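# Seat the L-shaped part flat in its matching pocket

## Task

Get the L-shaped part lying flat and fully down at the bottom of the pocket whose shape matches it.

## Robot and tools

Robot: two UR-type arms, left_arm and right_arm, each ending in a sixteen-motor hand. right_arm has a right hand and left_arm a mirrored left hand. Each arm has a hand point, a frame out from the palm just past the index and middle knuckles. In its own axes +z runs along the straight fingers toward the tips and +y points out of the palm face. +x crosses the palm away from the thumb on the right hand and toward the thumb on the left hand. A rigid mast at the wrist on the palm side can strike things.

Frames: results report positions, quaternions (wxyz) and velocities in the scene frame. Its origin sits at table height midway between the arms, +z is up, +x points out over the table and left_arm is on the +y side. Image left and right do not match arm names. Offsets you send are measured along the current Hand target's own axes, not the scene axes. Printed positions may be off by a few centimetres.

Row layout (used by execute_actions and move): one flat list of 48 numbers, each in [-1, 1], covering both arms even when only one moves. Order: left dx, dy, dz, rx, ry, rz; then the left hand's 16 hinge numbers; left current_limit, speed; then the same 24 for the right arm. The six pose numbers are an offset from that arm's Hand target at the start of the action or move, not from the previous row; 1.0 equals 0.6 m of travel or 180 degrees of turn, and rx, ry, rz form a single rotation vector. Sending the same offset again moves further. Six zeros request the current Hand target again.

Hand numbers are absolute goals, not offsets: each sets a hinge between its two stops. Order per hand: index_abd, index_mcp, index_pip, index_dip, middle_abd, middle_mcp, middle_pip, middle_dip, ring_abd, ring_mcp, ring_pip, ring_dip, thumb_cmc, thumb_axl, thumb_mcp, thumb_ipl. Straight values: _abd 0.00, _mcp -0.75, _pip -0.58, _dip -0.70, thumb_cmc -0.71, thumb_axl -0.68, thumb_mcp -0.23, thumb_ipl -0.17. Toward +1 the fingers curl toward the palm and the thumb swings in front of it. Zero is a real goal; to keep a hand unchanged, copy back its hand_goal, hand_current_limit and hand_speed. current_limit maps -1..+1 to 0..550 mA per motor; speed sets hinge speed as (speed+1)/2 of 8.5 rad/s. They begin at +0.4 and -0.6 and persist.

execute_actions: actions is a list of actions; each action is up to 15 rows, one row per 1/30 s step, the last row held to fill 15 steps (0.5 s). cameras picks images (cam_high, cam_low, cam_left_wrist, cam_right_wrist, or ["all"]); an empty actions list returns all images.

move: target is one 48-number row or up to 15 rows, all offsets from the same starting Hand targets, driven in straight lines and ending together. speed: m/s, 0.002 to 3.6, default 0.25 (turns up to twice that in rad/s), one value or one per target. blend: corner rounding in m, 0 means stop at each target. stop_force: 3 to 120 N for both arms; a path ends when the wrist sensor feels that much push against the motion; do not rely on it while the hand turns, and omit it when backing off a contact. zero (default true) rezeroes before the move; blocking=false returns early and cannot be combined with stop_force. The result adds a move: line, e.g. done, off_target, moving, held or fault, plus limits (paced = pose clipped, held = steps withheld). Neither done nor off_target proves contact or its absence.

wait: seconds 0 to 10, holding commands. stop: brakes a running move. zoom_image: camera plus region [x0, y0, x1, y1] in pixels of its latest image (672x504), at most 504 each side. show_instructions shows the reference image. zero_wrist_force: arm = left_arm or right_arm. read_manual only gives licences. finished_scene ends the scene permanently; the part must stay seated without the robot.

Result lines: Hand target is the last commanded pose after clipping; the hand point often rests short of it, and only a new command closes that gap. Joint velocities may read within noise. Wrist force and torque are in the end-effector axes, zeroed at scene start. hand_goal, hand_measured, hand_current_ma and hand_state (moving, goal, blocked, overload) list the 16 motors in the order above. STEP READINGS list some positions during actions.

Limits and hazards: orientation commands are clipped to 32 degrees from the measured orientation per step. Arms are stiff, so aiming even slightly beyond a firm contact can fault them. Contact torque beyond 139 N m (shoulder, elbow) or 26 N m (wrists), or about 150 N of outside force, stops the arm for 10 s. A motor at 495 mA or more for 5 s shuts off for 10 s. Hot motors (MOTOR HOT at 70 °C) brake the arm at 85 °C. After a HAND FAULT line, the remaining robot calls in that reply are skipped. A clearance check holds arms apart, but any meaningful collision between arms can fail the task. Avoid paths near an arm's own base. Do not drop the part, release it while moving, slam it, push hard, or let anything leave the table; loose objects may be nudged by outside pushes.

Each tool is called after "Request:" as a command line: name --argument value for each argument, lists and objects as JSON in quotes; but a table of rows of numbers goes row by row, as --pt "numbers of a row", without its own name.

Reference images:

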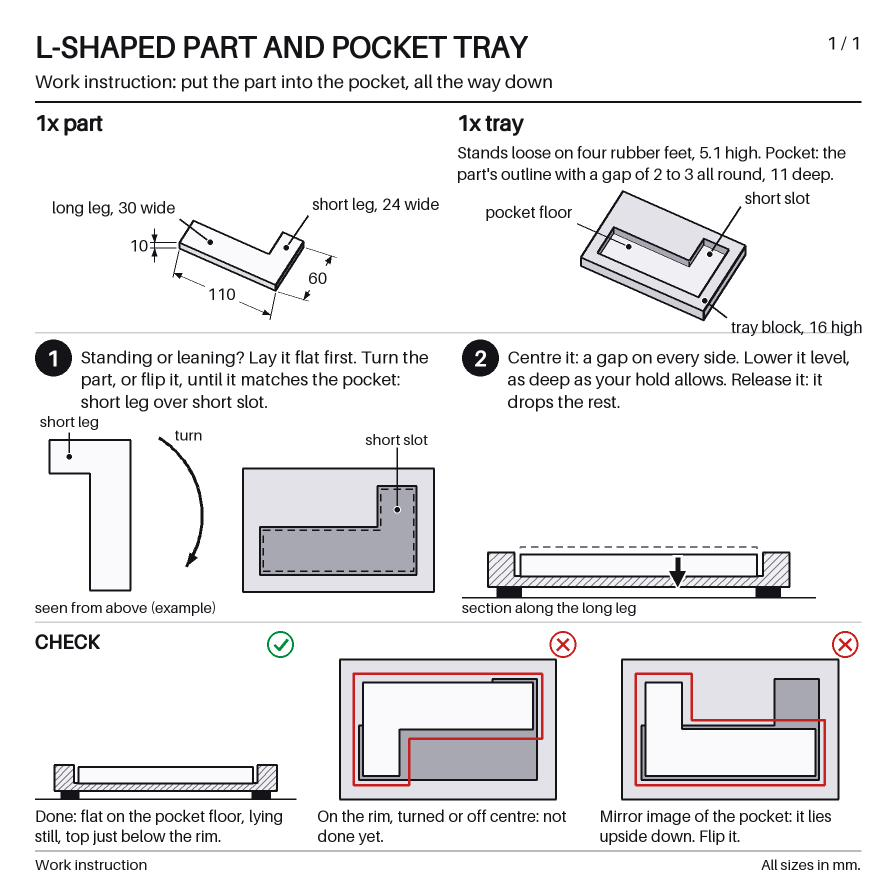

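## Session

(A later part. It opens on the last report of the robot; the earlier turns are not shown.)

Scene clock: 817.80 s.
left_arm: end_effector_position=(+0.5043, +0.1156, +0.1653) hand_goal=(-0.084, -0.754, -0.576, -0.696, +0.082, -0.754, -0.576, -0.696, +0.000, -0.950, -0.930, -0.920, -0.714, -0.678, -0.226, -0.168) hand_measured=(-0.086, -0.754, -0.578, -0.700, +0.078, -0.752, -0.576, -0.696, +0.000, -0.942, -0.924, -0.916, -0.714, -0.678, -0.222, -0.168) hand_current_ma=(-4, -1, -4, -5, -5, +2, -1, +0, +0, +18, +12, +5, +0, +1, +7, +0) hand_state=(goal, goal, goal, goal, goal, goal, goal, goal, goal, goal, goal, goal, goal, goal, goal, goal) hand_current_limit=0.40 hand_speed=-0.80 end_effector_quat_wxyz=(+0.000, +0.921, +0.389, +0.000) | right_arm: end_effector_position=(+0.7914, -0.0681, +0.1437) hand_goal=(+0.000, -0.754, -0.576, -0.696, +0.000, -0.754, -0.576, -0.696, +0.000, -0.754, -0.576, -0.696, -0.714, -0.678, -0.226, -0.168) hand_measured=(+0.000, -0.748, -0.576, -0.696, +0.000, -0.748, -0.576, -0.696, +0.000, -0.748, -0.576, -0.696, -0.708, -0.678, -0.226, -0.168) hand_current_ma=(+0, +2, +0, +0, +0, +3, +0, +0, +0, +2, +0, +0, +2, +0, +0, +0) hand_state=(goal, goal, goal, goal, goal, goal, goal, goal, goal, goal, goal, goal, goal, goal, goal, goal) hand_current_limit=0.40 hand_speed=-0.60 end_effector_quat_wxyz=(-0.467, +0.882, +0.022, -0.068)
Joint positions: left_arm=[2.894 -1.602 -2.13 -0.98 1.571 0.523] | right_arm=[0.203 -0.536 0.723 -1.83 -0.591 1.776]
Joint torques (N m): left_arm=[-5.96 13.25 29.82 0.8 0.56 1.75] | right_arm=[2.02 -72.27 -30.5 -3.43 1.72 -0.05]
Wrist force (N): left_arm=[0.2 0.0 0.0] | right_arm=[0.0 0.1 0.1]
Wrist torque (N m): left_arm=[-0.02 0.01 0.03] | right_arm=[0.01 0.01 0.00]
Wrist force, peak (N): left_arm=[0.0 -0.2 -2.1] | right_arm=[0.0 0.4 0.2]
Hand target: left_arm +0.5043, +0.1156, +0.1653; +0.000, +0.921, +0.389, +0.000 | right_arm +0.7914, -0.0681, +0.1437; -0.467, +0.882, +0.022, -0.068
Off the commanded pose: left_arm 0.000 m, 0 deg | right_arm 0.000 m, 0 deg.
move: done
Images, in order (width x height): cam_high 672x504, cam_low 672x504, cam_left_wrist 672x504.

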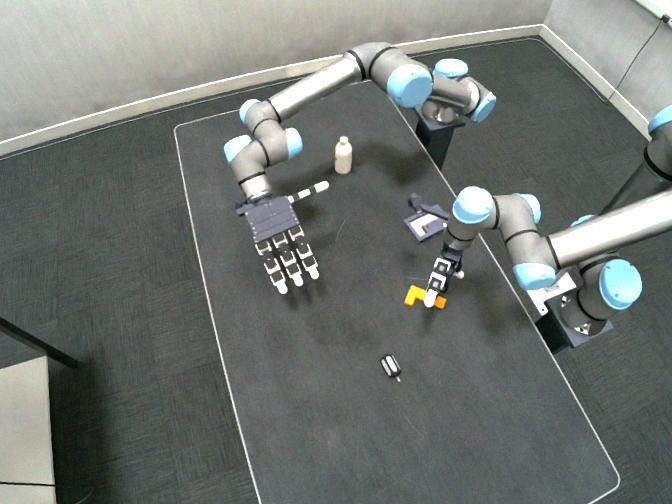

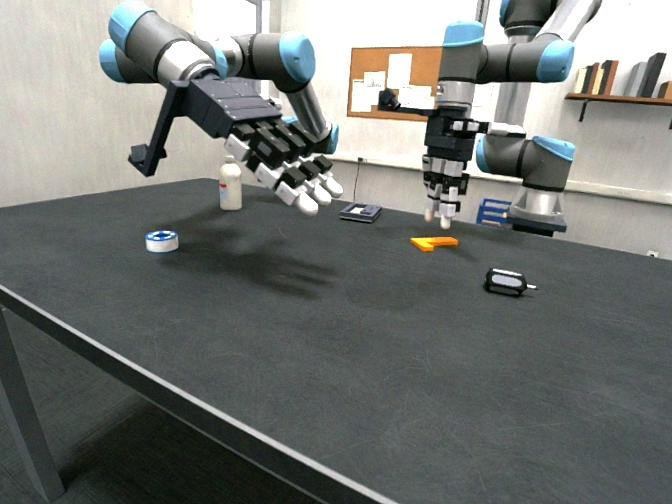

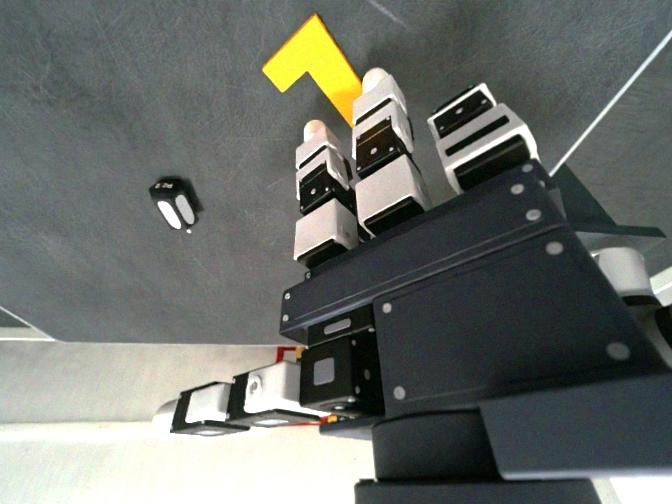

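Request:
move --target '[0.005,0,0.0617,0,0,0, -0.083,-0.754,-0.576,-0.696, 0.083,-0.754,-0.576,-0.696, 0,-0.95,-0.93,-0.92, -0.714,-0.678,-0.226,-0.168, 0.4,-0.8, 0,0,0,0,0,0, 0,-0.754,-0.576,-0.696, 0,-0.754,-0.576,-0.696, 0,-0.754,-0.576,-0.696, -0.714,-0.678,-0.226,-0.168, 0.4,-0.6]' --speed 0.08 --stop_force 4

Request:
move --target '[0,0,0.023,0,0,0, -0.083,-0.754,-0.576,-0.696, 0.083,-0.754,-0.576,-0.696, 0,-0.95,-0.93,-0.92, -0.714,-0.678,-0.226,-0.168, 0.4,-0.8, 0,0,0,0,0,0, 0,-0.754,-0.576,-0.696, 0,-0.754,-0.576,-0.696, 0,-0.754,-0.576,-0.696, -0.714,-0.678,-0.226,-0.168, 0.4,-0.6]' --speed 0.01 --stop_force 3 --cameras '["cam_low","cam_left_wrist"]'

Request:
zoom_image --camera "cam_low" --region '[370, 160, 470, 260]'

Request:
zoom_image --camera "cam_left_wrist" --region '[220, 0, 400, 160]'

Scene clock: 850.97 s.
left_arm: end_effector_position=(+0.5064, +0.1178, +0.1282) hand_goal=(-0.084, -0.754, -0.576, -0.696, +0.082, -0.754, -0.576, -0.696, +0.000, -0.950, -0.930, -0.920, -0.714, -0.678, -0.226, -0.168) hand_measured=(-0.086, -0.754, -0.578, -0.700, +0.078, -0.752, -0.576, -0.696, +0.000, -0.942, -0.924, -0.916, -0.714, -0.678, -0.222, -0.168) hand_current_ma=(-4, -1, -4, -5, -5, +2, -1, +0, +0, +18, +12, +5, +0, +1, +7, +0) hand_state=(goal, goal, goal, goal, goal, goal, goal, goal, goal, goal, goal, goal, goal, goal, goal, goal) hand_current_limit=0.40 hand_speed=-0.80 end_effector_quat_wxyz=(+0.000, +0.921, +0.389, +0.000) | right_arm: end_effector_position=(+0.7914, -0.0681, +0.1437) hand_goal=(+0.000, -0.754, -0.576, -0.696, +0.000, -0.754, -0.576, -0.696, +0.000, -0.754, -0.576, -0.696, -0.714, -0.678, -0.226, -0.168) hand_measured=(+0.000, -0.748, -0.576, -0.696, +0.000, -0.748, -0.576, -0.696, +0.000, -0.748, -0.576, -0.696, -0.708, -0.678, -0.226, -0.168) hand_current_ma=(+0, +2, +0, +0, +0, +3, +0, +0, +0, +2, +0, +0, +2, +0, +0, +0) hand_state=(goal, goal, goal, goal, goal, goal, goal, goal, goal, goal, goal, goal, goal, goal, goal, goal) hand_current_limit=0.40 hand_speed=-0.60 end_effector_quat_wxyz=(-0.467, +0.882, +0.022, -0.068)
Joint positions: left_arm=[2.9 -1.666 -2.178 -0.867 1.571 0.529] | right_arm=[0.203 -0.536 0.723 -1.83 -0.591 1.776]
Joint torques (N m): left_arm=[-5.98 33.95 28.12 3.11 -0.9 -1.47] | right_arm=[1.91 -73.8 -30.01 -3.33 1.56 -0.19]
Wrist force (N): left_arm=[0.1 -0.4 -0.4] | right_arm=[-0.2 0.0 0.2]
Wrist torque (N m): left_arm=[-0.04 0.03 -0.12] | right_arm=[-0.01 0.02 -0.01]
Wrist force, peak (N): left_arm=[0.2 -0.1 -1.1] | right_arm=[-0.1 0.3 0.0]
Hand target: left_arm +0.5064, +0.1178, +0.1283; +0.000, +0.921, +0.389, +0.000 | right_arm +0.7914, -0.0681, +0.1437; -0.467, +0.882, +0.022, -0.068
Off the commanded pose: left_arm 0.000 m, 0 deg | right_arm 0.000 m, 0 deg.
move: done

Scene clock: 852.67 s.
left_arm: end_effector_position=(+0.5064, +0.1178, +0.1217) hand_goal=(-0.084, -0.754, -0.576, -0.696, +0.082, -0.754, -0.576, -0.696, +0.000, -0.950, -0.930, -0.920, -0.714, -0.678, -0.226, -0.168) hand_measured=(-0.086, -0.754, -0.578, -0.698, +0.080, -0.754, -0.576, -0.696, +0.000, -0.942, -0.924, -0.916, -0.714, -0.678, -0.222, -0.168) hand_current_ma=(-2, -1, -4, -5, -3, +1, -1, +0, +0, +18, +12, +5, +0, +1, +7, +0) hand_state=(goal, goal, goal, goal, goal, goal, goal, goal, goal, goal, goal, goal, goal, goal, goal, goal) hand_current_limit=0.40 hand_speed=-0.80 end_effector_quat_wxyz=(+0.000, +0.921, +0.389, +0.000) | right_arm: end_effector_position=(+0.7914, -0.0681, +0.1437) hand_goal=(+0.000, -0.754, -0.576, -0.696, +0.000, -0.754, -0.576, -0.696, +0.000, -0.754, -0.576, -0.696, -0.714, -0.678, -0.226, -0.168) hand_measured=(+0.000, -0.748, -0.576, -0.696, +0.000, -0.748, -0.576, -0.696, +0.000, -0.748, -0.576, -0.696, -0.708, -0.678, -0.226, -0.168) hand_current_ma=(+0, +2, +0, +0, +0, +3, +0, +0, +0, +2, +0, +0, +2, +0, +0, +0) hand_state=(goal, goal, goal, goal, goal, goal, goal, goal, goal, goal, goal, goal, goal, goal, goal, goal) hand_current_limit=0.40 hand_speed=-0.60 end_effector_quat_wxyz=(-0.467, +0.882, +0.022, -0.068)
Joint positions: left_arm=[2.9 -1.679 -2.186 -0.847 1.571 0.529] | right_arm=[0.203 -0.536 0.723 -1.83 -0.591 1.776]
Joint torques (N m): left_arm=[-4.65 32.59 26.7 -0.15 -1.44 -1.17] | right_arm=[1.38 -75.06 -31.25 -3.26 1.62 -0.17]
Wrist force (N): left_arm=[0.4 -0.2 -3.6] | right_arm=[-0.1 0.1 0.1]
Wrist torque (N m): left_arm=[0.24 0.05 -0.10] | right_arm=[0.01 0.01 0.00]
Wrist force, peak (N): left_arm=[0.2 -0.8 -10.6] | right_arm=[-0.3 0.2 0.1]
Hand target: left_arm +0.5064, +0.1178, +0.1217; +0.000, +0.921, +0.389, +0.000 (not the last commanded pose) | right_arm +0.7914, -0.0681, +0.1437; -0.467, +0.882, +0.022, -0.068
Off the commanded pose: left_arm 0.007 m, 0 deg | right_arm 0.000 m, 0 deg.
move: contact (left_arm)
Images, in order (width x height): cam_low 672x504, cam_left_wrist 672x504.

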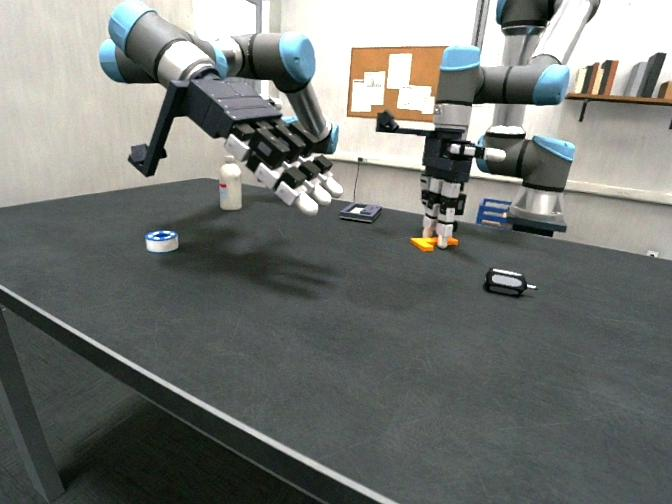

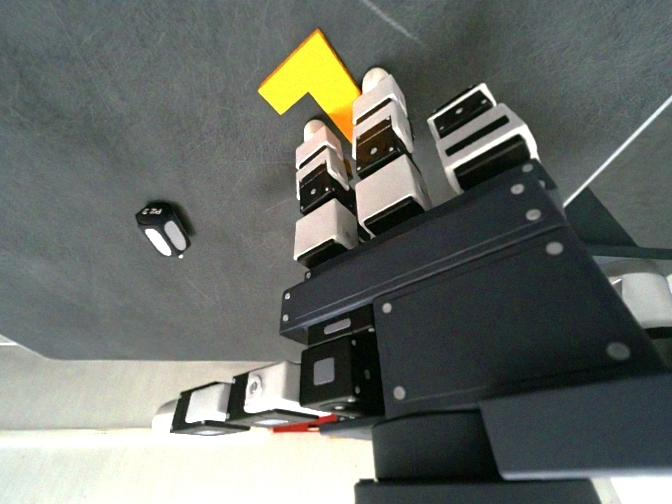

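Scaled by 5.040 from the camera's 672x504 image, which has a finer 960x720 frame.

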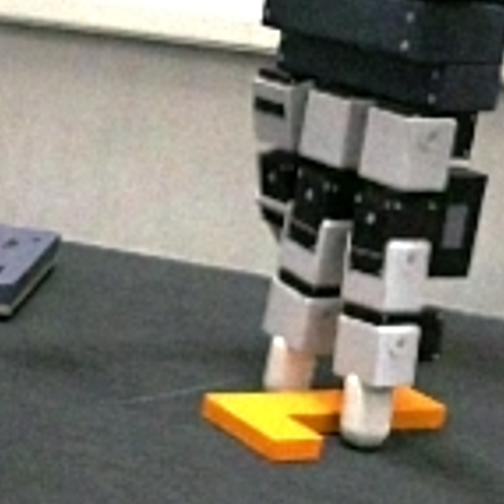

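Scaled by 2.800 from the camera's 672x504 image, which has a finer 960x720 frame.

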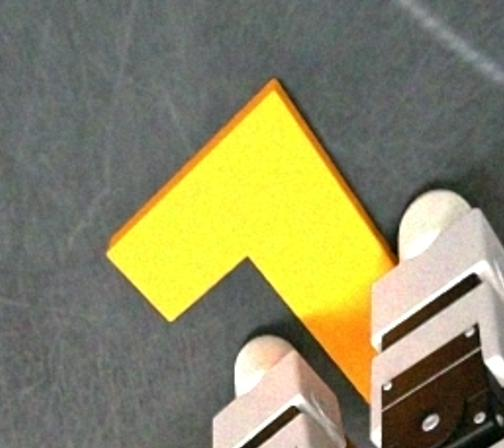

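Request:
move --target '[0,0,-0.0068,0,0,0, -0.083,-0.754,-0.576,-0.696, 0.083,-0.754,-0.576,-0.696, 0,-0.95,-0.93,-0.92, -0.714,-0.678,-0.226,-0.168, 0.4,-0.8, 0,0,0,0,0,0, 0,-0.754,-0.576,-0.696, 0,-0.754,-0.576,-0.696, 0,-0.754,-0.576,-0.696, -0.714,-0.678,-0.226,-0.168, 0.4,-0.6]' --speed 0.02

Request:
move --target '[0,0,0,0,0,0, 0.09,-0.754,-0.576,-0.696, -0.09,-0.754,-0.576,-0.696, 0,-0.95,-0.93,-0.92, -0.714,-0.678,-0.226,-0.168, 0.4,-0.95, 0,0,0,0,0,0, 0,-0.754,-0.576,-0.696, 0,-0.754,-0.576,-0.696, 0,-0.754,-0.576,-0.696, -0.714,-0.678,-0.226,-0.168, 0.4,-0.6]' --cameras '["cam_low","cam_left_wrist"]'

Request:
zoom_image --camera "cam_low" --region '[370, 160, 470, 260]'

Request:
zoom_image --camera "cam_left_wrist" --region '[220, 0, 400, 160]'

Scene clock: 869.93 s.
left_arm: end_effector_position=(+0.5064, +0.1178, +0.1258) hand_goal=(-0.084, -0.754, -0.576, -0.696, +0.082, -0.754, -0.576, -0.696, +0.000, -0.950, -0.930, -0.920, -0.714, -0.678, -0.226, -0.168) hand_measured=(-0.086, -0.754, -0.578, -0.698, +0.080, -0.754, -0.576, -0.696, +0.000, -0.942, -0.924, -0.916, -0.714, -0.678, -0.222, -0.168) hand_current_ma=(-2, -1, -4, -5, -3, +1, -1, +0, +0, +18, +12, +5, +0, +1, +7, +0) hand_state=(goal, goal, goal, goal, goal, goal, goal, goal, goal, goal, goal, goal, goal, goal, goal, goal) hand_current_limit=0.40 hand_speed=-0.80 end_effector_quat_wxyz=(+0.000, +0.921, +0.389, +0.000) | right_arm: end_effector_position=(+0.7914, -0.0681, +0.1437) hand_goal=(+0.000, -0.754, -0.576, -0.696, +0.000, -0.754, -0.576, -0.696, +0.000, -0.754, -0.576, -0.696, -0.714, -0.678, -0.226, -0.168) hand_measured=(+0.000, -0.748, -0.576, -0.696, +0.000, -0.748, -0.576, -0.696, +0.000, -0.748, -0.576, -0.696, -0.708, -0.678, -0.226, -0.168) hand_current_ma=(+0, +2, +0, +0, +0, +3, +0, +0, +0, +2, +0, +0, +2, +0, +0, +0) hand_state=(goal, goal, goal, goal, goal, goal, goal, goal, goal, goal, goal, goal, goal, goal, goal, goal) hand_current_limit=0.40 hand_speed=-0.60 end_effector_quat_wxyz=(-0.467, +0.882, +0.022, -0.068)
Joint positions: left_arm=[2.9 -1.671 -2.181 -0.86 1.571 0.529] | right_arm=[0.203 -0.536 0.723 -1.83 -0.591 1.776]
Joint torques (N m): left_arm=[-5.76 24.97 23.8 1.81 -1.38 -1.36] | right_arm=[1.96 -76.06 -30.35 -3.36 1.67 -0.34]
Wrist force (N): left_arm=[0.1 -0.2 -0.4] | right_arm=[-0.1 0.0 -0.1]
Wrist torque (N m): left_arm=[-0.01 0.04 -0.12] | right_arm=[0.02 0.01 0.00]
Wrist force, peak (N): left_arm=[0.5 -0.2 -3.7] | right_arm=[-0.3 0.2 0.1]
Hand target: left_arm +0.5064, +0.1178, +0.1257; +0.000, +0.921, +0.389, +0.000 | right_arm +0.7914, -0.0681, +0.1437; -0.467, +0.882, +0.022, -0.068
Off the commanded pose: left_arm 0.000 m, 0 deg | right_arm 0.000 m, 0 deg.
move: done

Scene clock: 870.77 s.
left_arm: end_effector_position=(+0.5064, +0.1178, +0.1258) hand_goal=(+0.090, -0.754, -0.576, -0.696, -0.090, -0.754, -0.576, -0.696, +0.000, -0.950, -0.930, -0.920, -0.714, -0.678, -0.226, -0.168) hand_measured=(-0.014, -0.754, -0.578, -0.698, +0.004, -0.754, -0.576, -0.696, +0.000, -0.942, -0.924, -0.916, -0.714, -0.678, -0.222, -0.168) hand_current_ma=(-285, -1, -4, -5, +255, +1, -1, +0, +0, +18, +12, +5, +0, +1, +7, +0) hand_state=(moving, goal, goal, goal, moving, goal, goal, goal, goal, goal, goal, goal, goal, goal, goal, goal) hand_current_limit=0.40 hand_speed=-0.95 end_effector_quat_wxyz=(+0.000, +0.921, +0.389, +0.000) | right_arm: end_effector_position=(+0.7914, -0.0681, +0.1437) hand_goal=(+0.000, -0.754, -0.576, -0.696, +0.000, -0.754, -0.576, -0.696, +0.000, -0.754, -0.576, -0.696, -0.714, -0.678, -0.226, -0.168) hand_measured=(+0.000, -0.748, -0.576, -0.696, +0.000, -0.748, -0.576, -0.696, +0.000, -0.748, -0.576, -0.696, -0.708, -0.678, -0.226, -0.168) hand_current_ma=(+0, +2, +0, +0, +0, +3, +0, +0, +0, +2, +0, +0, +2, +0, +0, +0) hand_state=(goal, goal, goal, goal, goal, goal, goal, goal, goal, goal, goal, goal, goal, goal, goal, goal) hand_current_limit=0.40 hand_speed=-0.60 end_effector_quat_wxyz=(-0.467, +0.882, +0.022, -0.068)
Joint positions: left_arm=[2.9 -1.671 -2.181 -0.859 1.571 0.529] | right_arm=[0.203 -0.536 0.723 -1.83 -0.591 1.776]
Joint torques (N m): left_arm=[-6.23 14.37 11.28 4.8 -1.45 -1.45] | right_arm=[1.76 -75.04 -31.27 -3.65 1.37 -0.33]
Wrist force (N): left_arm=[-0.2 -0.2 -0.7] | right_arm=[-0.1 0.0 0.0]
Wrist torque (N m): left_arm=[0.01 0.03 -0.14] | right_arm=[0.00 0.01 0.00]
Wrist force, peak (N): left_arm=[-0.2 -0.2 -0.7] | right_arm=[0.0 0.3 0.1]
Hand target: left_arm +0.5064, +0.1178, +0.1257; +0.000, +0.921, +0.389, +0.000 | right_arm +0.7914, -0.0681, +0.1437; -0.467, +0.882, +0.022, -0.068
Off the commanded pose: left_arm 0.000 m, 0 deg | right_arm 0.000 m, 0 deg.
move: done
Images, in order (width x height): cam_low 672x504, cam_left_wrist 672x504.

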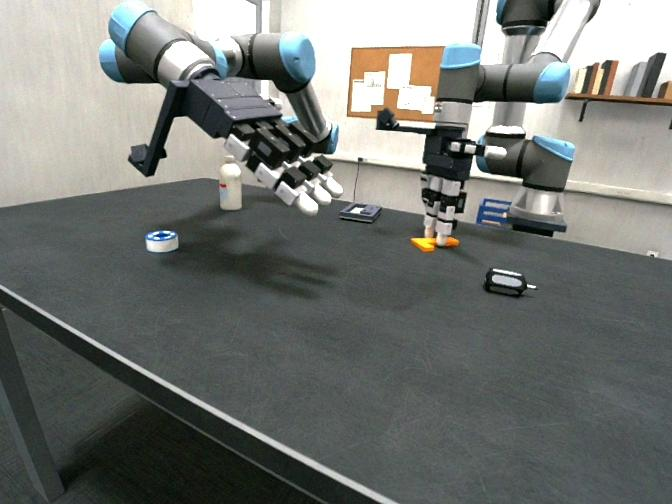

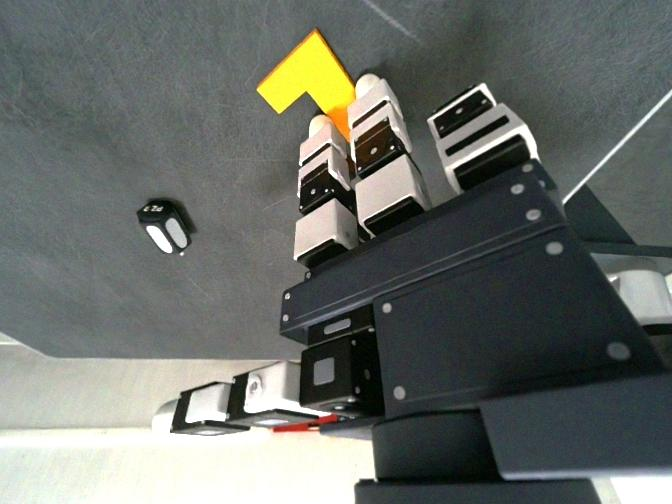

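Scaled by 5.040 from the camera's 672x504 image, which has a finer 960x720 frame.

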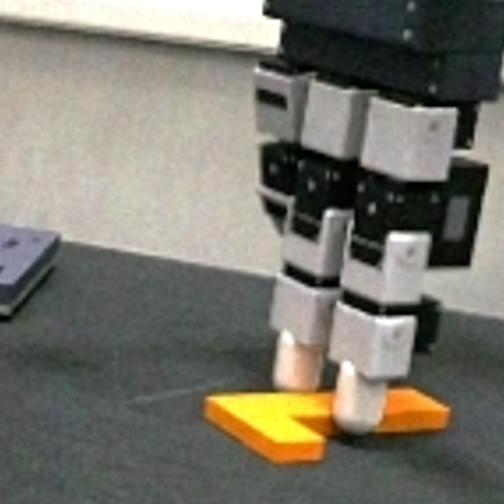

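Scaled by 2.800 from the camera's 672x504 image, which has a finer 960x720 frame.

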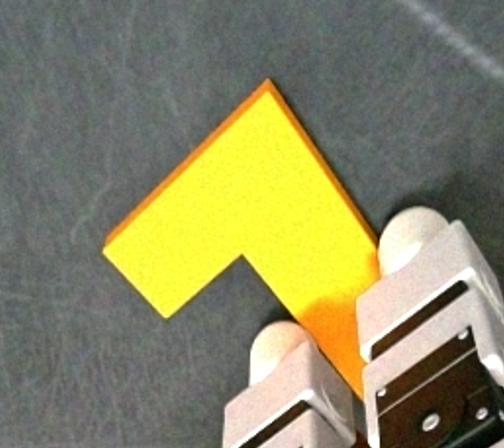

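Request:
move --target '[0,0,-0.05,0,0,0, 0.09,-0.754,-0.576,-0.696, -0.09,-0.754,-0.576,-0.696, 0,-0.95,-0.93,-0.92, -0.714,-0.678,-0.226,-0.168, 0.4,-0.95, 0,0,0,0,0,0, 0,-0.754,-0.576,-0.696, 0,-0.754,-0.576,-0.696, 0,-0.754,-0.576,-0.696, -0.714,-0.678,-0.226,-0.168, 0.4,-0.6]' --speed 0.04 --cameras '["cam_low","cam_left_wrist"]'

Request:
zoom_image --camera "cam_low" --region '[370, 160, 470, 260]'

Request:
zoom_image --camera "cam_left_wrist" --region '[220, 0, 400, 160]'

Scene clock: 878.90 s.
left_arm: end_effector_position=(+0.5065, +0.1177, +0.1559) hand_goal=(+0.090, -0.754, -0.576, -0.696, -0.090, -0.754, -0.576, -0.696, +0.000, -0.950, -0.930, -0.920, -0.714, -0.678, -0.226, -0.168) hand_measured=(+0.086, -0.754, -0.578, -0.698, -0.086, -0.752, -0.576, -0.696, +0.000, -0.942, -0.924, -0.916, -0.714, -0.678, -0.222, -0.168) hand_current_ma=(-6, -1, -3, -5, +5, +1, -1, +0, +0, +18, +12, +5, +0, +1, +7, +0) hand_state=(goal, goal, goal, goal, goal, goal, goal, goal, goal, goal, goal, goal, goal, goal, goal, goal) hand_current_limit=0.40 hand_speed=-0.95 end_effector_quat_wxyz=(+0.000, +0.921, +0.389, +0.000) end_effector_velocity=(+0.000, +0.000, -0.001) end_effector_angular_velocity=(+0.000, -0.002, +0.000) | right_arm: end_effector_position=(+0.7914, -0.0681, +0.1437) hand_goal=(+0.000, -0.754, -0.576, -0.696, +0.000, -0.754, -0.576, -0.696, +0.000, -0.754, -0.576, -0.696, -0.714, -0.678, -0.226, -0.168) hand_measured=(+0.000, -0.748, -0.576, -0.696, +0.000, -0.748, -0.576, -0.696, +0.000, -0.748, -0.576, -0.696, -0.708, -0.678, -0.226, -0.168) hand_current_ma=(+0, +2, +0, +0, +0, +3, +0, +0, +0, +2, +0, +0, +2, +0, +0, +0) hand_state=(goal, goal, goal, goal, goal, goal, goal, goal, goal, goal, goal, goal, goal, goal, goal, goal) hand_current_limit=0.40 hand_speed=-0.60 end_effector_quat_wxyz=(-0.467, +0.882, +0.022, -0.068)
Joint positions: left_arm=[2.9 -1.618 -2.142 -0.952 1.571 0.529] | right_arm=[0.203 -0.536 0.723 -1.83 -0.591 1.776]
Joint velocities: left_arm=[0 -0.001 -0.003 0.006 0 0] | right_arm=[within noise]
Joint torques (N m): left_arm=[-5.09 13.94 11.11 5.05 -1.38 -1.48] | right_arm=[2.58 -74.87 -30.9 -3.74 1.38 -0.14]
Wrist force (N): left_arm=[0.2 -0.2 0.0] | right_arm=[-0.1 0.1 0.0]
Wrist torque (N m): left_arm=[-0.05 0.02 -0.10] | right_arm=[0.02 0.01 0.00]
Wrist force, peak (N): left_arm=[0.2 -0.2 -1.2] | right_arm=[-0.1 0.1 0.4]
Hand target: left_arm +0.5064, +0.1177, +0.1557; +0.000, +0.921, +0.389, +0.000 | right_arm +0.7914, -0.0681, +0.1437; -0.467, +0.882, +0.022, -0.068
Off the commanded pose: left_arm 0.000 m, 0 deg | right_arm 0.000 m, 0 deg.
move: done
Images, in order (width x height): cam_low 672x504, cam_left_wrist 672x504.

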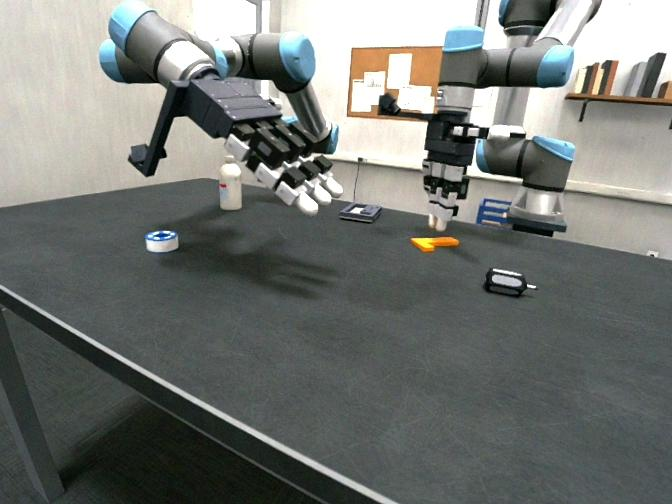

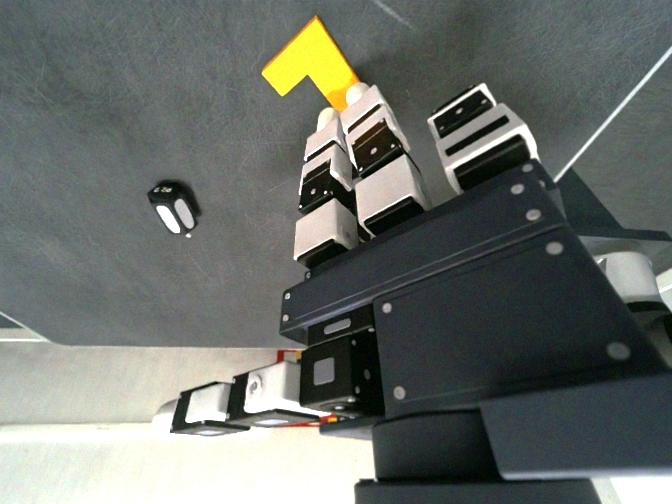

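Scaled by 5.040 from the camera's 672x504 image, which has a finer 960x720 frame.

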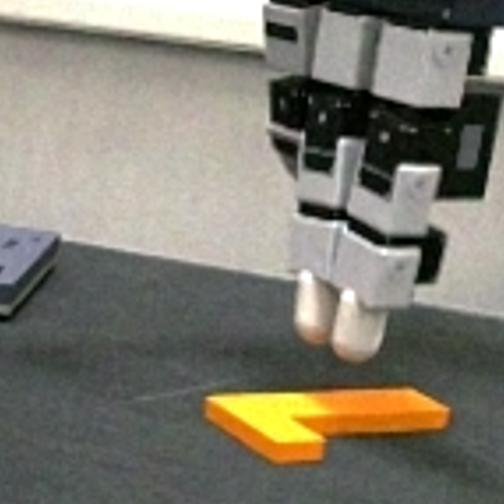

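Scaled by 2.800 from the camera's 672x504 image, which has a finer 960x720 frame.

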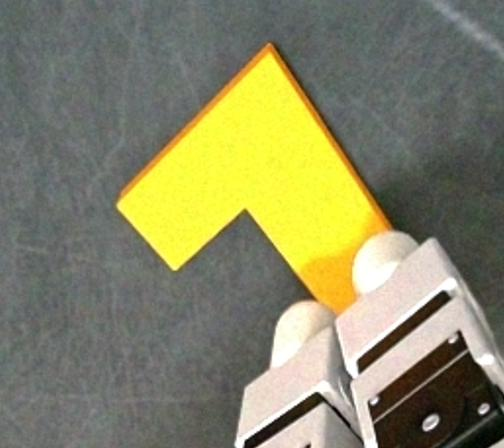

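Request:
move --target '[0.0025,0.0015,0,0,0,0, -0.083,-0.754,-0.576,-0.696, 0.083,-0.754,-0.576,-0.696, 0,-0.95,-0.93,-0.92, -0.714,-0.678,-0.226,-0.168, 0.4,-0.8, 0,0,0,0,0,0, 0,-0.754,-0.576,-0.696, 0,-0.754,-0.576,-0.696, 0,-0.754,-0.576,-0.696, -0.714,-0.678,-0.226,-0.168, 0.4,-0.6]' --speed 0.1

Request:
move --target '[0,0,0.054,0,0,0, -0.083,-0.754,-0.576,-0.696, 0.083,-0.754,-0.576,-0.696, 0,-0.95,-0.93,-0.92, -0.714,-0.678,-0.226,-0.168, 0.4,-0.8, 0,0,0,0,0,0, 0,-0.754,-0.576,-0.696, 0,-0.754,-0.576,-0.696, 0,-0.754,-0.576,-0.696, -0.714,-0.678,-0.226,-0.168, 0.4,-0.6]' --speed 0.04 --stop_force 4

Request:
move --target '[0,0,0,0,0,0, 0.09,-0.754,-0.576,-0.696, -0.09,-0.754,-0.576,-0.696, 0,-0.95,-0.93,-0.92, -0.714,-0.678,-0.226,-0.168, 0.4,-0.95, 0,0,0,0,0,0, 0,-0.754,-0.576,-0.696, 0,-0.754,-0.576,-0.696, 0,-0.754,-0.576,-0.696, -0.714,-0.678,-0.226,-0.168, 0.4,-0.6]'

Request:
wait --seconds 0.5 --cameras '["cam_low","cam_left_wrist"]'

Request:
zoom_image --camera "cam_low" --region '[370, 160, 470, 260]'

Request:
zoom_image --camera "cam_left_wrist" --region '[220, 0, 400, 160]'

Scene clock: 911.60 s.
left_arm: end_effector_position=(+0.5081, +0.1182, +0.1558) hand_goal=(-0.084, -0.754, -0.576, -0.696, +0.082, -0.754, -0.576, -0.696, +0.000, -0.950, -0.930, -0.920, -0.714, -0.678, -0.226, -0.168) hand_measured=(-0.080, -0.754, -0.578, -0.698, +0.078, -0.752, -0.576, -0.696, +0.000, -0.942, -0.924, -0.916, -0.714, -0.678, -0.222, -0.168) hand_current_ma=(+6, -1, -3, -5, -5, +1, -1, +0, +0, +18, +12, +5, +0, +1, +7, +0) hand_state=(goal, goal, goal, goal, goal, goal, goal, goal, goal, goal, goal, goal, goal, goal, goal, goal) hand_current_limit=0.40 hand_speed=-0.80 end_effector_quat_wxyz=(+0.000, +0.921, +0.389, +0.000) | right_arm: end_effector_position=(+0.7914, -0.0681, +0.1437) hand_goal=(+0.000, -0.754, -0.576, -0.696, +0.000, -0.754, -0.576, -0.696, +0.000, -0.754, -0.576, -0.696, -0.714, -0.678, -0.226, -0.168) hand_measured=(+0.000, -0.748, -0.576, -0.696, +0.000, -0.748, -0.576, -0.696, +0.000, -0.748, -0.576, -0.696, -0.708, -0.678, -0.226, -0.168) hand_current_ma=(+0, +2, +0, +0, +0, +3, +0, +0, +0, +2, +0, +0, +2, +0, +0, +0) hand_state=(goal, goal, goal, goal, goal, goal, goal, goal, goal, goal, goal, goal, goal, goal, goal, goal) hand_current_limit=0.40 hand_speed=-0.60 end_effector_quat_wxyz=(-0.467, +0.882, +0.022, -0.068)
Joint positions: left_arm=[2.902 -1.622 -2.139 -0.951 1.571 0.531] | right_arm=[0.203 -0.536 0.723 -1.83 -0.591 1.776]
Joint torques (N m): left_arm=[6 16.78 26.42 0.24 0.34 1.51] | right_arm=[1.81 -76.5 -31.41 -3.44 1.67 -0.17]
Wrist force (N): left_arm=[0.1 -0.1 -0.3] | right_arm=[-0.1 0.1 -0.1]
Wrist torque (N m): left_arm=[0.00 0.02 -0.12] | right_arm=[0.02 0.01 0.00]
Wrist force, peak (N): left_arm=[0.4 -0.2 0.0] | right_arm=[-0.4 0.1 0.1]
Hand target: left_arm +0.5081, +0.1182, +0.1557; +0.000, +0.921, +0.389, +0.000 | right_arm +0.7914, -0.0681, +0.1437; -0.467, +0.882, +0.022, -0.068
Off the commanded pose: left_arm 0.000 m, 0 deg | right_arm 0.000 m, 0 deg.
move: done

Scene clock: 913.43 s.
left_arm: end_effector_position=(+0.5081, +0.1182, +0.1233) hand_goal=(-0.084, -0.754, -0.576, -0.696, +0.082, -0.754, -0.576, -0.696, +0.000, -0.950, -0.930, -0.920, -0.714, -0.678, -0.226, -0.168) hand_measured=(-0.080, -0.754, -0.578, -0.698, +0.078, -0.752, -0.576, -0.696, +0.000, -0.942, -0.924, -0.916, -0.714, -0.678, -0.222, -0.168) hand_current_ma=(+6, -1, -3, -5, -5, +1, -1, +0, +0, +18, +12, +5, +0, +1, +7, +0) hand_state=(goal, goal, goal, goal, goal, goal, goal, goal, goal, goal, goal, goal, goal, goal, goal, goal) hand_current_limit=0.40 hand_speed=-0.80 end_effector_quat_wxyz=(+0.000, +0.921, +0.389, +0.000) | right_arm: end_effector_position=(+0.7914, -0.0681, +0.1437) hand_goal=(+0.000, -0.754, -0.576, -0.696, +0.000, -0.754, -0.576, -0.696, +0.000, -0.754, -0.576, -0.696, -0.714, -0.678, -0.226, -0.168) hand_measured=(+0.000, -0.748, -0.576, -0.696, +0.000, -0.748, -0.576, -0.696, +0.000, -0.748, -0.576, -0.696, -0.708, -0.678, -0.226, -0.168) hand_current_ma=(+0, +2, +0, +0, +0, +3, +0, +0, +0, +2, +0, +0, +2, +0, +0, +0) hand_state=(goal, goal, goal, goal, goal, goal, goal, goal, goal, goal, goal, goal, goal, goal, goal, goal) hand_current_limit=0.40 hand_speed=-0.60 end_effector_quat_wxyz=(-0.467, +0.882, +0.022, -0.068)
Joint positions: left_arm=[2.902 -1.678 -2.181 -0.852 1.571 0.531] | right_arm=[0.203 -0.536 0.723 -1.83 -0.591 1.776]
Joint torques (N m): left_arm=[5.55 34.78 28.01 -0.07 1.41 1.81] | right_arm=[1.04 -77.05 -32.76 -3.49 1.61 0.04]
Wrist force (N): left_arm=[0.0 -0.1 -0.3] | right_arm=[-0.1 0.0 -0.1]
Wrist torque (N m): left_arm=[-0.01 0.05 -0.14] | right_arm=[0.01 0.01 0.00]
Wrist force, peak (N): left_arm=[0.1 -0.1 -0.6] | right_arm=[0.0 0.4 0.1]
Hand target: left_arm +0.5081, +0.1182, +0.1233; +0.000, +0.921, +0.389, +0.000 | right_arm +0.7914, -0.0681, +0.1437; -0.467, +0.882, +0.022, -0.068
Off the commanded pose: left_arm 0.000 m, 0 deg | right_arm 0.000 m, 0 deg.
move: done

Scene clock: 914.30 s.
left_arm: end_effector_position=(+0.5081, +0.1182, +0.1233) hand_goal=(+0.090, -0.754, -0.576, -0.696, -0.090, -0.754, -0.576, -0.696, +0.000, -0.950, -0.930, -0.920, -0.714, -0.678, -0.226, -0.168) hand_measured=(-0.024, -0.754, -0.578, -0.698, +0.010, -0.752, -0.576, -0.696, +0.000, -0.942, -0.924, -0.916, -0.714, -0.678, -0.222, -0.168) hand_current_ma=(-351, -1, -3, -5, +303, +1, -1, +0, +0, +18, +12, +5, +0, +1, +7, +0) hand_state=(moving, goal, goal, goal, moving, goal, goal, goal, goal, goal, goal, goal, goal, goal, goal, goal) hand_current_limit=0.40 hand_speed=-0.95 end_effector_quat_wxyz=(+0.000, +0.921, +0.389, +0.000) | right_arm: end_effector_position=(+0.7914, -0.0681, +0.1437) hand_goal=(+0.000, -0.754, -0.576, -0.696, +0.000, -0.754, -0.576, -0.696, +0.000, -0.754, -0.576, -0.696, -0.714, -0.678, -0.226, -0.168) hand_measured=(+0.000, -0.748, -0.576, -0.696, +0.000, -0.748, -0.576, -0.696, +0.000, -0.748, -0.576, -0.696, -0.708, -0.678, -0.226, -0.168) hand_current_ma=(+0, +2, +0, +0, +0, +3, +0, +0, +0, +2, +0, +0, +2, +0, +0, +0) hand_state=(goal, goal, goal, goal, goal, goal, goal, goal, goal, goal, goal, goal, goal, goal, goal, goal) hand_current_limit=0.40 hand_speed=-0.60 end_effector_quat_wxyz=(-0.467, +0.882, +0.022, -0.068)
Joint positions: left_arm=[2.902 -1.678 -2.181 -0.852 1.571 0.531] | right_arm=[0.203 -0.536 0.723 -1.83 -0.591 1.776]
Joint torques (N m): left_arm=[3.81 34.2 28.21 0.02 1.61 1.69] | right_arm=[1.47 -76.08 -31.89 -3.5 1.46 -0.35]
Wrist force (N): left_arm=[0.1 -0.1 -0.2] | right_arm=[-0.1 0.2 0.2]
Wrist torque (N m): left_arm=[-0.02 0.03 -0.12] | right_arm=[0.01 0.01 0.00]
Wrist force, peak (N): left_arm=[0.3 -0.4 0.0] | right_arm=[-0.3 0.1 0.2]
Hand target: left_arm +0.5081, +0.1182, +0.1233; +0.000, +0.921, +0.389, +0.000 | right_arm +0.7914, -0.0681, +0.1437; -0.467, +0.882, +0.022, -0.068
Off the commanded pose: left_arm 0.000 m, 0 deg | right_arm 0.000 m, 0 deg.
move: done

Scene clock: 914.80 s.
left_arm: end_effector_position=(+0.5081, +0.1182, +0.1233) hand_goal=(+0.090, -0.754, -0.576, -0.696, -0.090, -0.754, -0.576, -0.696, +0.000, -0.950, -0.930, -0.920, -0.714, -0.678, -0.226, -0.168) hand_measured=(-0.024, -0.754, -0.578, -0.698, +0.010, -0.752, -0.576, -0.696, +0.000, -0.942, -0.924, -0.916, -0.714, -0.678, -0.222, -0.168) hand_current_ma=(-367, -1, -3, -5, +313, +1, -1, +0, +0, +18, +12, +5, +0, +1, +7, +0) hand_state=(blocked, goal, goal, goal, blocked, goal, goal, goal, goal, goal, goal, goal, goal, goal, goal, goal) hand_current_limit=0.40 hand_speed=-0.95 end_effector_quat_wxyz=(+0.000, +0.921, +0.389, +0.000) | right_arm: end_effector_position=(+0.7914, -0.0681, +0.1437) hand_goal=(+0.000, -0.754, -0.576, -0.696, +0.000, -0.754, -0.576, -0.696, +0.000, -0.754, -0.576, -0.696, -0.714, -0.678, -0.226, -0.168) hand_measured=(+0.000, -0.748, -0.576, -0.696, +0.000, -0.748, -0.576, -0.696, +0.000, -0.748, -0.576, -0.696, -0.708, -0.678, -0.226, -0.168) hand_current_ma=(+0, +2, +0, +0, +0, +3, +0, +0, +0, +2, +0, +0, +2, +0, +0, +0) hand_state=(goal, goal, goal, goal, goal, goal, goal, goal, goal, goal, goal, goal, goal, goal, goal, goal) hand_current_limit=0.40 hand_speed=-0.60 end_effector_quat_wxyz=(-0.467, +0.882, +0.022, -0.068)
Joint positions: left_arm=[2.902 -1.678 -2.181 -0.852 1.571 0.531] | right_arm=[0.203 -0.536 0.723 -1.83 -0.591 1.776]
Joint torques (N m): left_arm=[4.13 33.71 28.08 -0.09 1.73 1.77] | right_arm=[3.07 -77.35 -32.66 -3.46 1.58 -0.39]
Wrist force (N): left_arm=[0.0 -0.2 -0.2] | right_arm=[0.0 -0.1 0.0]
Wrist torque (N m): left_arm=[-0.03 0.04 -0.13] | right_arm=[0.00 0.00 0.01]
Wrist force, peak (N): left_arm=[0.1 -0.1 -0.4] | right_arm=[-0.1 0.1 0.2]
Hand target: left_arm +0.5081, +0.1182, +0.1233; +0.000, +0.921, +0.389, +0.000 | right_arm +0.7914, -0.0681, +0.1437; -0.467, +0.882, +0.022, -0.068
Off the commanded pose: left_arm 0.000 m, 0 deg | right_arm 0.000 m, 0 deg.
wait: 0.50 s; at rest by 0.17 s
Images, in order (width x height): cam_low 672x504, cam_left_wrist 672x504.

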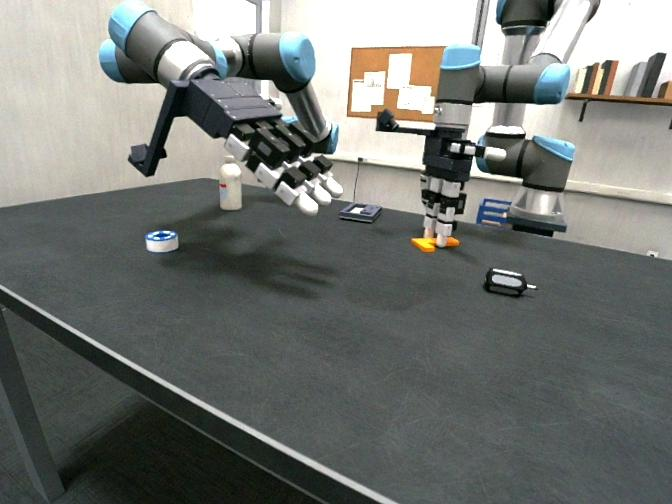

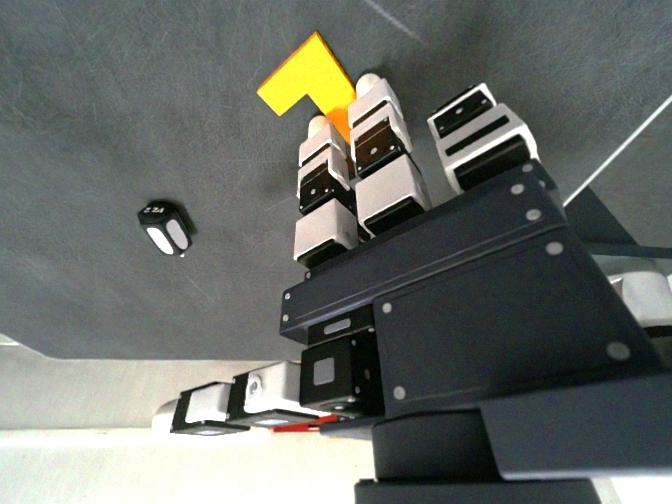

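Scaled by 5.040 from the camera's 672x504 image, which has a finer 960x720 frame.

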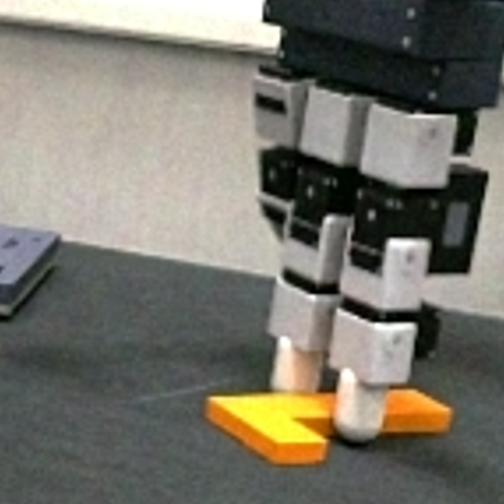

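Scaled by 2.800 from the camera's 672x504 image, which has a finer 960x720 frame.

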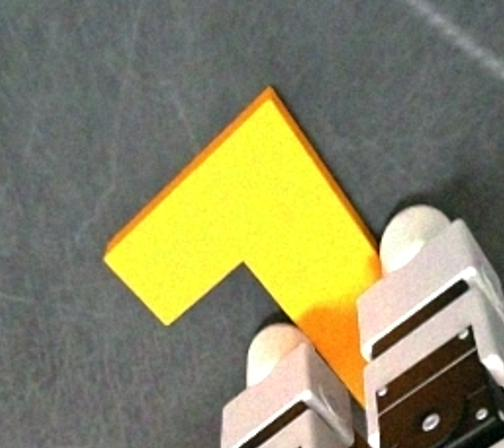

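Request:
move --target '[0,0,-0.04,0,0,0, 0.09,-0.754,-0.576,-0.696, -0.09,-0.754,-0.576,-0.696, 0,-0.95,-0.93,-0.92, -0.714,-0.678,-0.226,-0.168, 0.4,-0.95, 0,0,0,0,0,0, 0,-0.754,-0.576,-0.696, 0,-0.754,-0.576,-0.696, 0,-0.754,-0.576,-0.696, -0.714,-0.678,-0.226,-0.168, 0.4,-0.6]' --speed 0.03 --cameras '["cam_low","cam_left_wrist"]'

Request:
zoom_image --camera "cam_low" --region '[370, 160, 470, 260]'

Request:
zoom_image --camera "cam_left_wrist" --region '[220, 0, 400, 160]'

Scene clock: 923.40 s.
left_arm: end_effector_position=(+0.5081, +0.1182, +0.1475) hand_goal=(+0.090, -0.754, -0.576, -0.696, -0.090, -0.754, -0.576, -0.696, +0.000, -0.950, -0.930, -0.920, -0.714, -0.678, -0.226, -0.168) hand_measured=(-0.024, -0.754, -0.578, -0.698, +0.010, -0.752, -0.576, -0.696, +0.000, -0.942, -0.924, -0.916, -0.714, -0.678, -0.222, -0.168) hand_current_ma=(-367, -1, -3, -5, +313, +1, -1, +0, +0, +18, +12, +5, +0, +1, +7, +0) hand_state=(blocked, goal, goal, goal, blocked, goal, goal, goal, goal, goal, goal, goal, goal, goal, goal, goal) hand_current_limit=0.40 hand_speed=-0.95 end_effector_quat_wxyz=(+0.000, +0.921, +0.389, +0.000) end_effector_velocity=(+0.000, +0.000, -0.001) end_effector_angular_velocity=(-0.001, -0.001, -0.001) | right_arm: end_effector_position=(+0.7914, -0.0681, +0.1437) hand_goal=(+0.000, -0.754, -0.576, -0.696, +0.000, -0.754, -0.576, -0.696, +0.000, -0.754, -0.576, -0.696, -0.714, -0.678, -0.226, -0.168) hand_measured=(+0.000, -0.748, -0.576, -0.696, +0.000, -0.748, -0.576, -0.696, +0.000, -0.748, -0.576, -0.696, -0.708, -0.678, -0.226, -0.168) hand_current_ma=(+0, +2, +0, +0, +0, +3, +0, +0, +0, +2, +0, +0, +2, +0, +0, +0) hand_state=(goal, goal, goal, goal, goal, goal, goal, goal, goal, goal, goal, goal, goal, goal, goal, goal) hand_current_limit=0.40 hand_speed=-0.60 end_effector_quat_wxyz=(-0.467, +0.882, +0.022, -0.068)
Joint positions: left_arm=[2.902 -1.635 -2.15 -0.926 1.571 0.531] | right_arm=[0.203 -0.536 0.723 -1.83 -0.591 1.776]
Joint velocities: left_arm=[0 -0.002 -0.001 0.005 0 0] | right_arm=[within noise]
Joint torques (N m): left_arm=[-4.98 13.31 11.21 4.88 1.43 -0.22] | right_arm=[2.19 -76.63 -33.02 -3.62 1.61 -0.26]
Wrist force (N): left_arm=[0.1 -0.1 0.0] | right_arm=[0.1 0.1 0.2]
Wrist torque (N m): left_arm=[-0.04 0.02 -0.11] | right_arm=[0.00 -0.01 0.01]
Wrist force, peak (N): left_arm=[0.1 -0.3 -0.3] | right_arm=[-0.1 0.3 0.1]
Hand target: left_arm +0.5081, +0.1182, +0.1473; +0.000, +0.921, +0.389, +0.000 | right_arm +0.7914, -0.0681, +0.1437; -0.467, +0.882, +0.022, -0.068
Off the commanded pose: left_arm 0.000 m, 0 deg | right_arm 0.000 m, 0 deg.
move: done
Images, in order (width x height): cam_low 672x504, cam_left_wrist 672x504.

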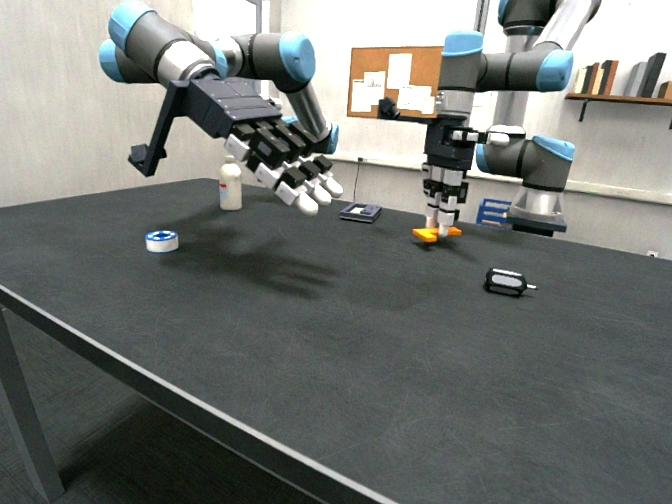

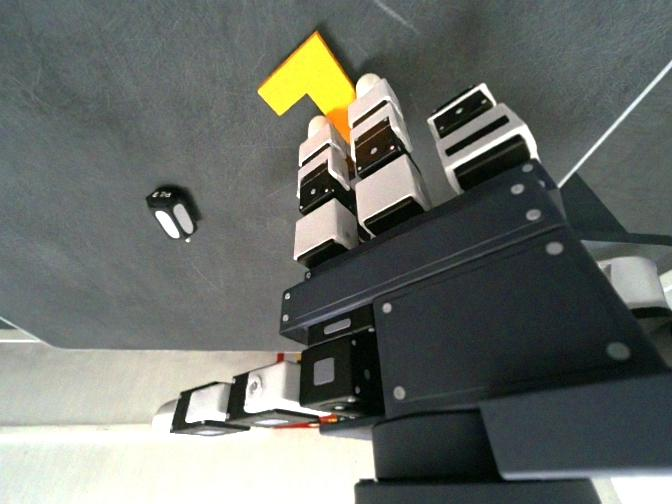

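Scaled by 5.040 from the camera's 672x504 image, which has a finer 960x720 frame.

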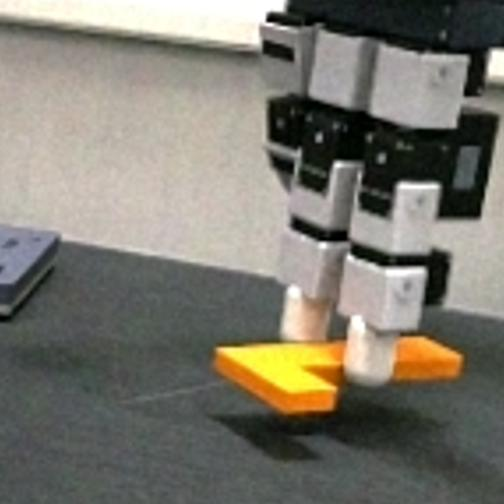

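Scaled by 2.800 from the camera's 672x504 image, which has a finer 960x720 frame.

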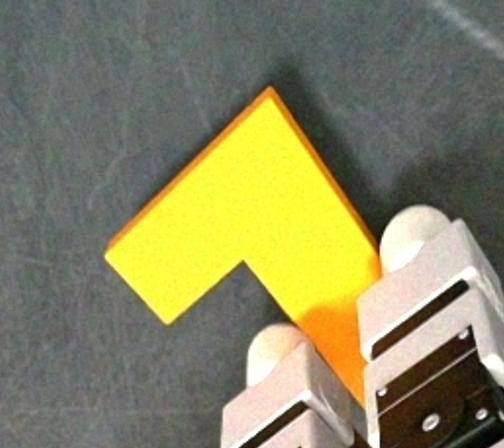

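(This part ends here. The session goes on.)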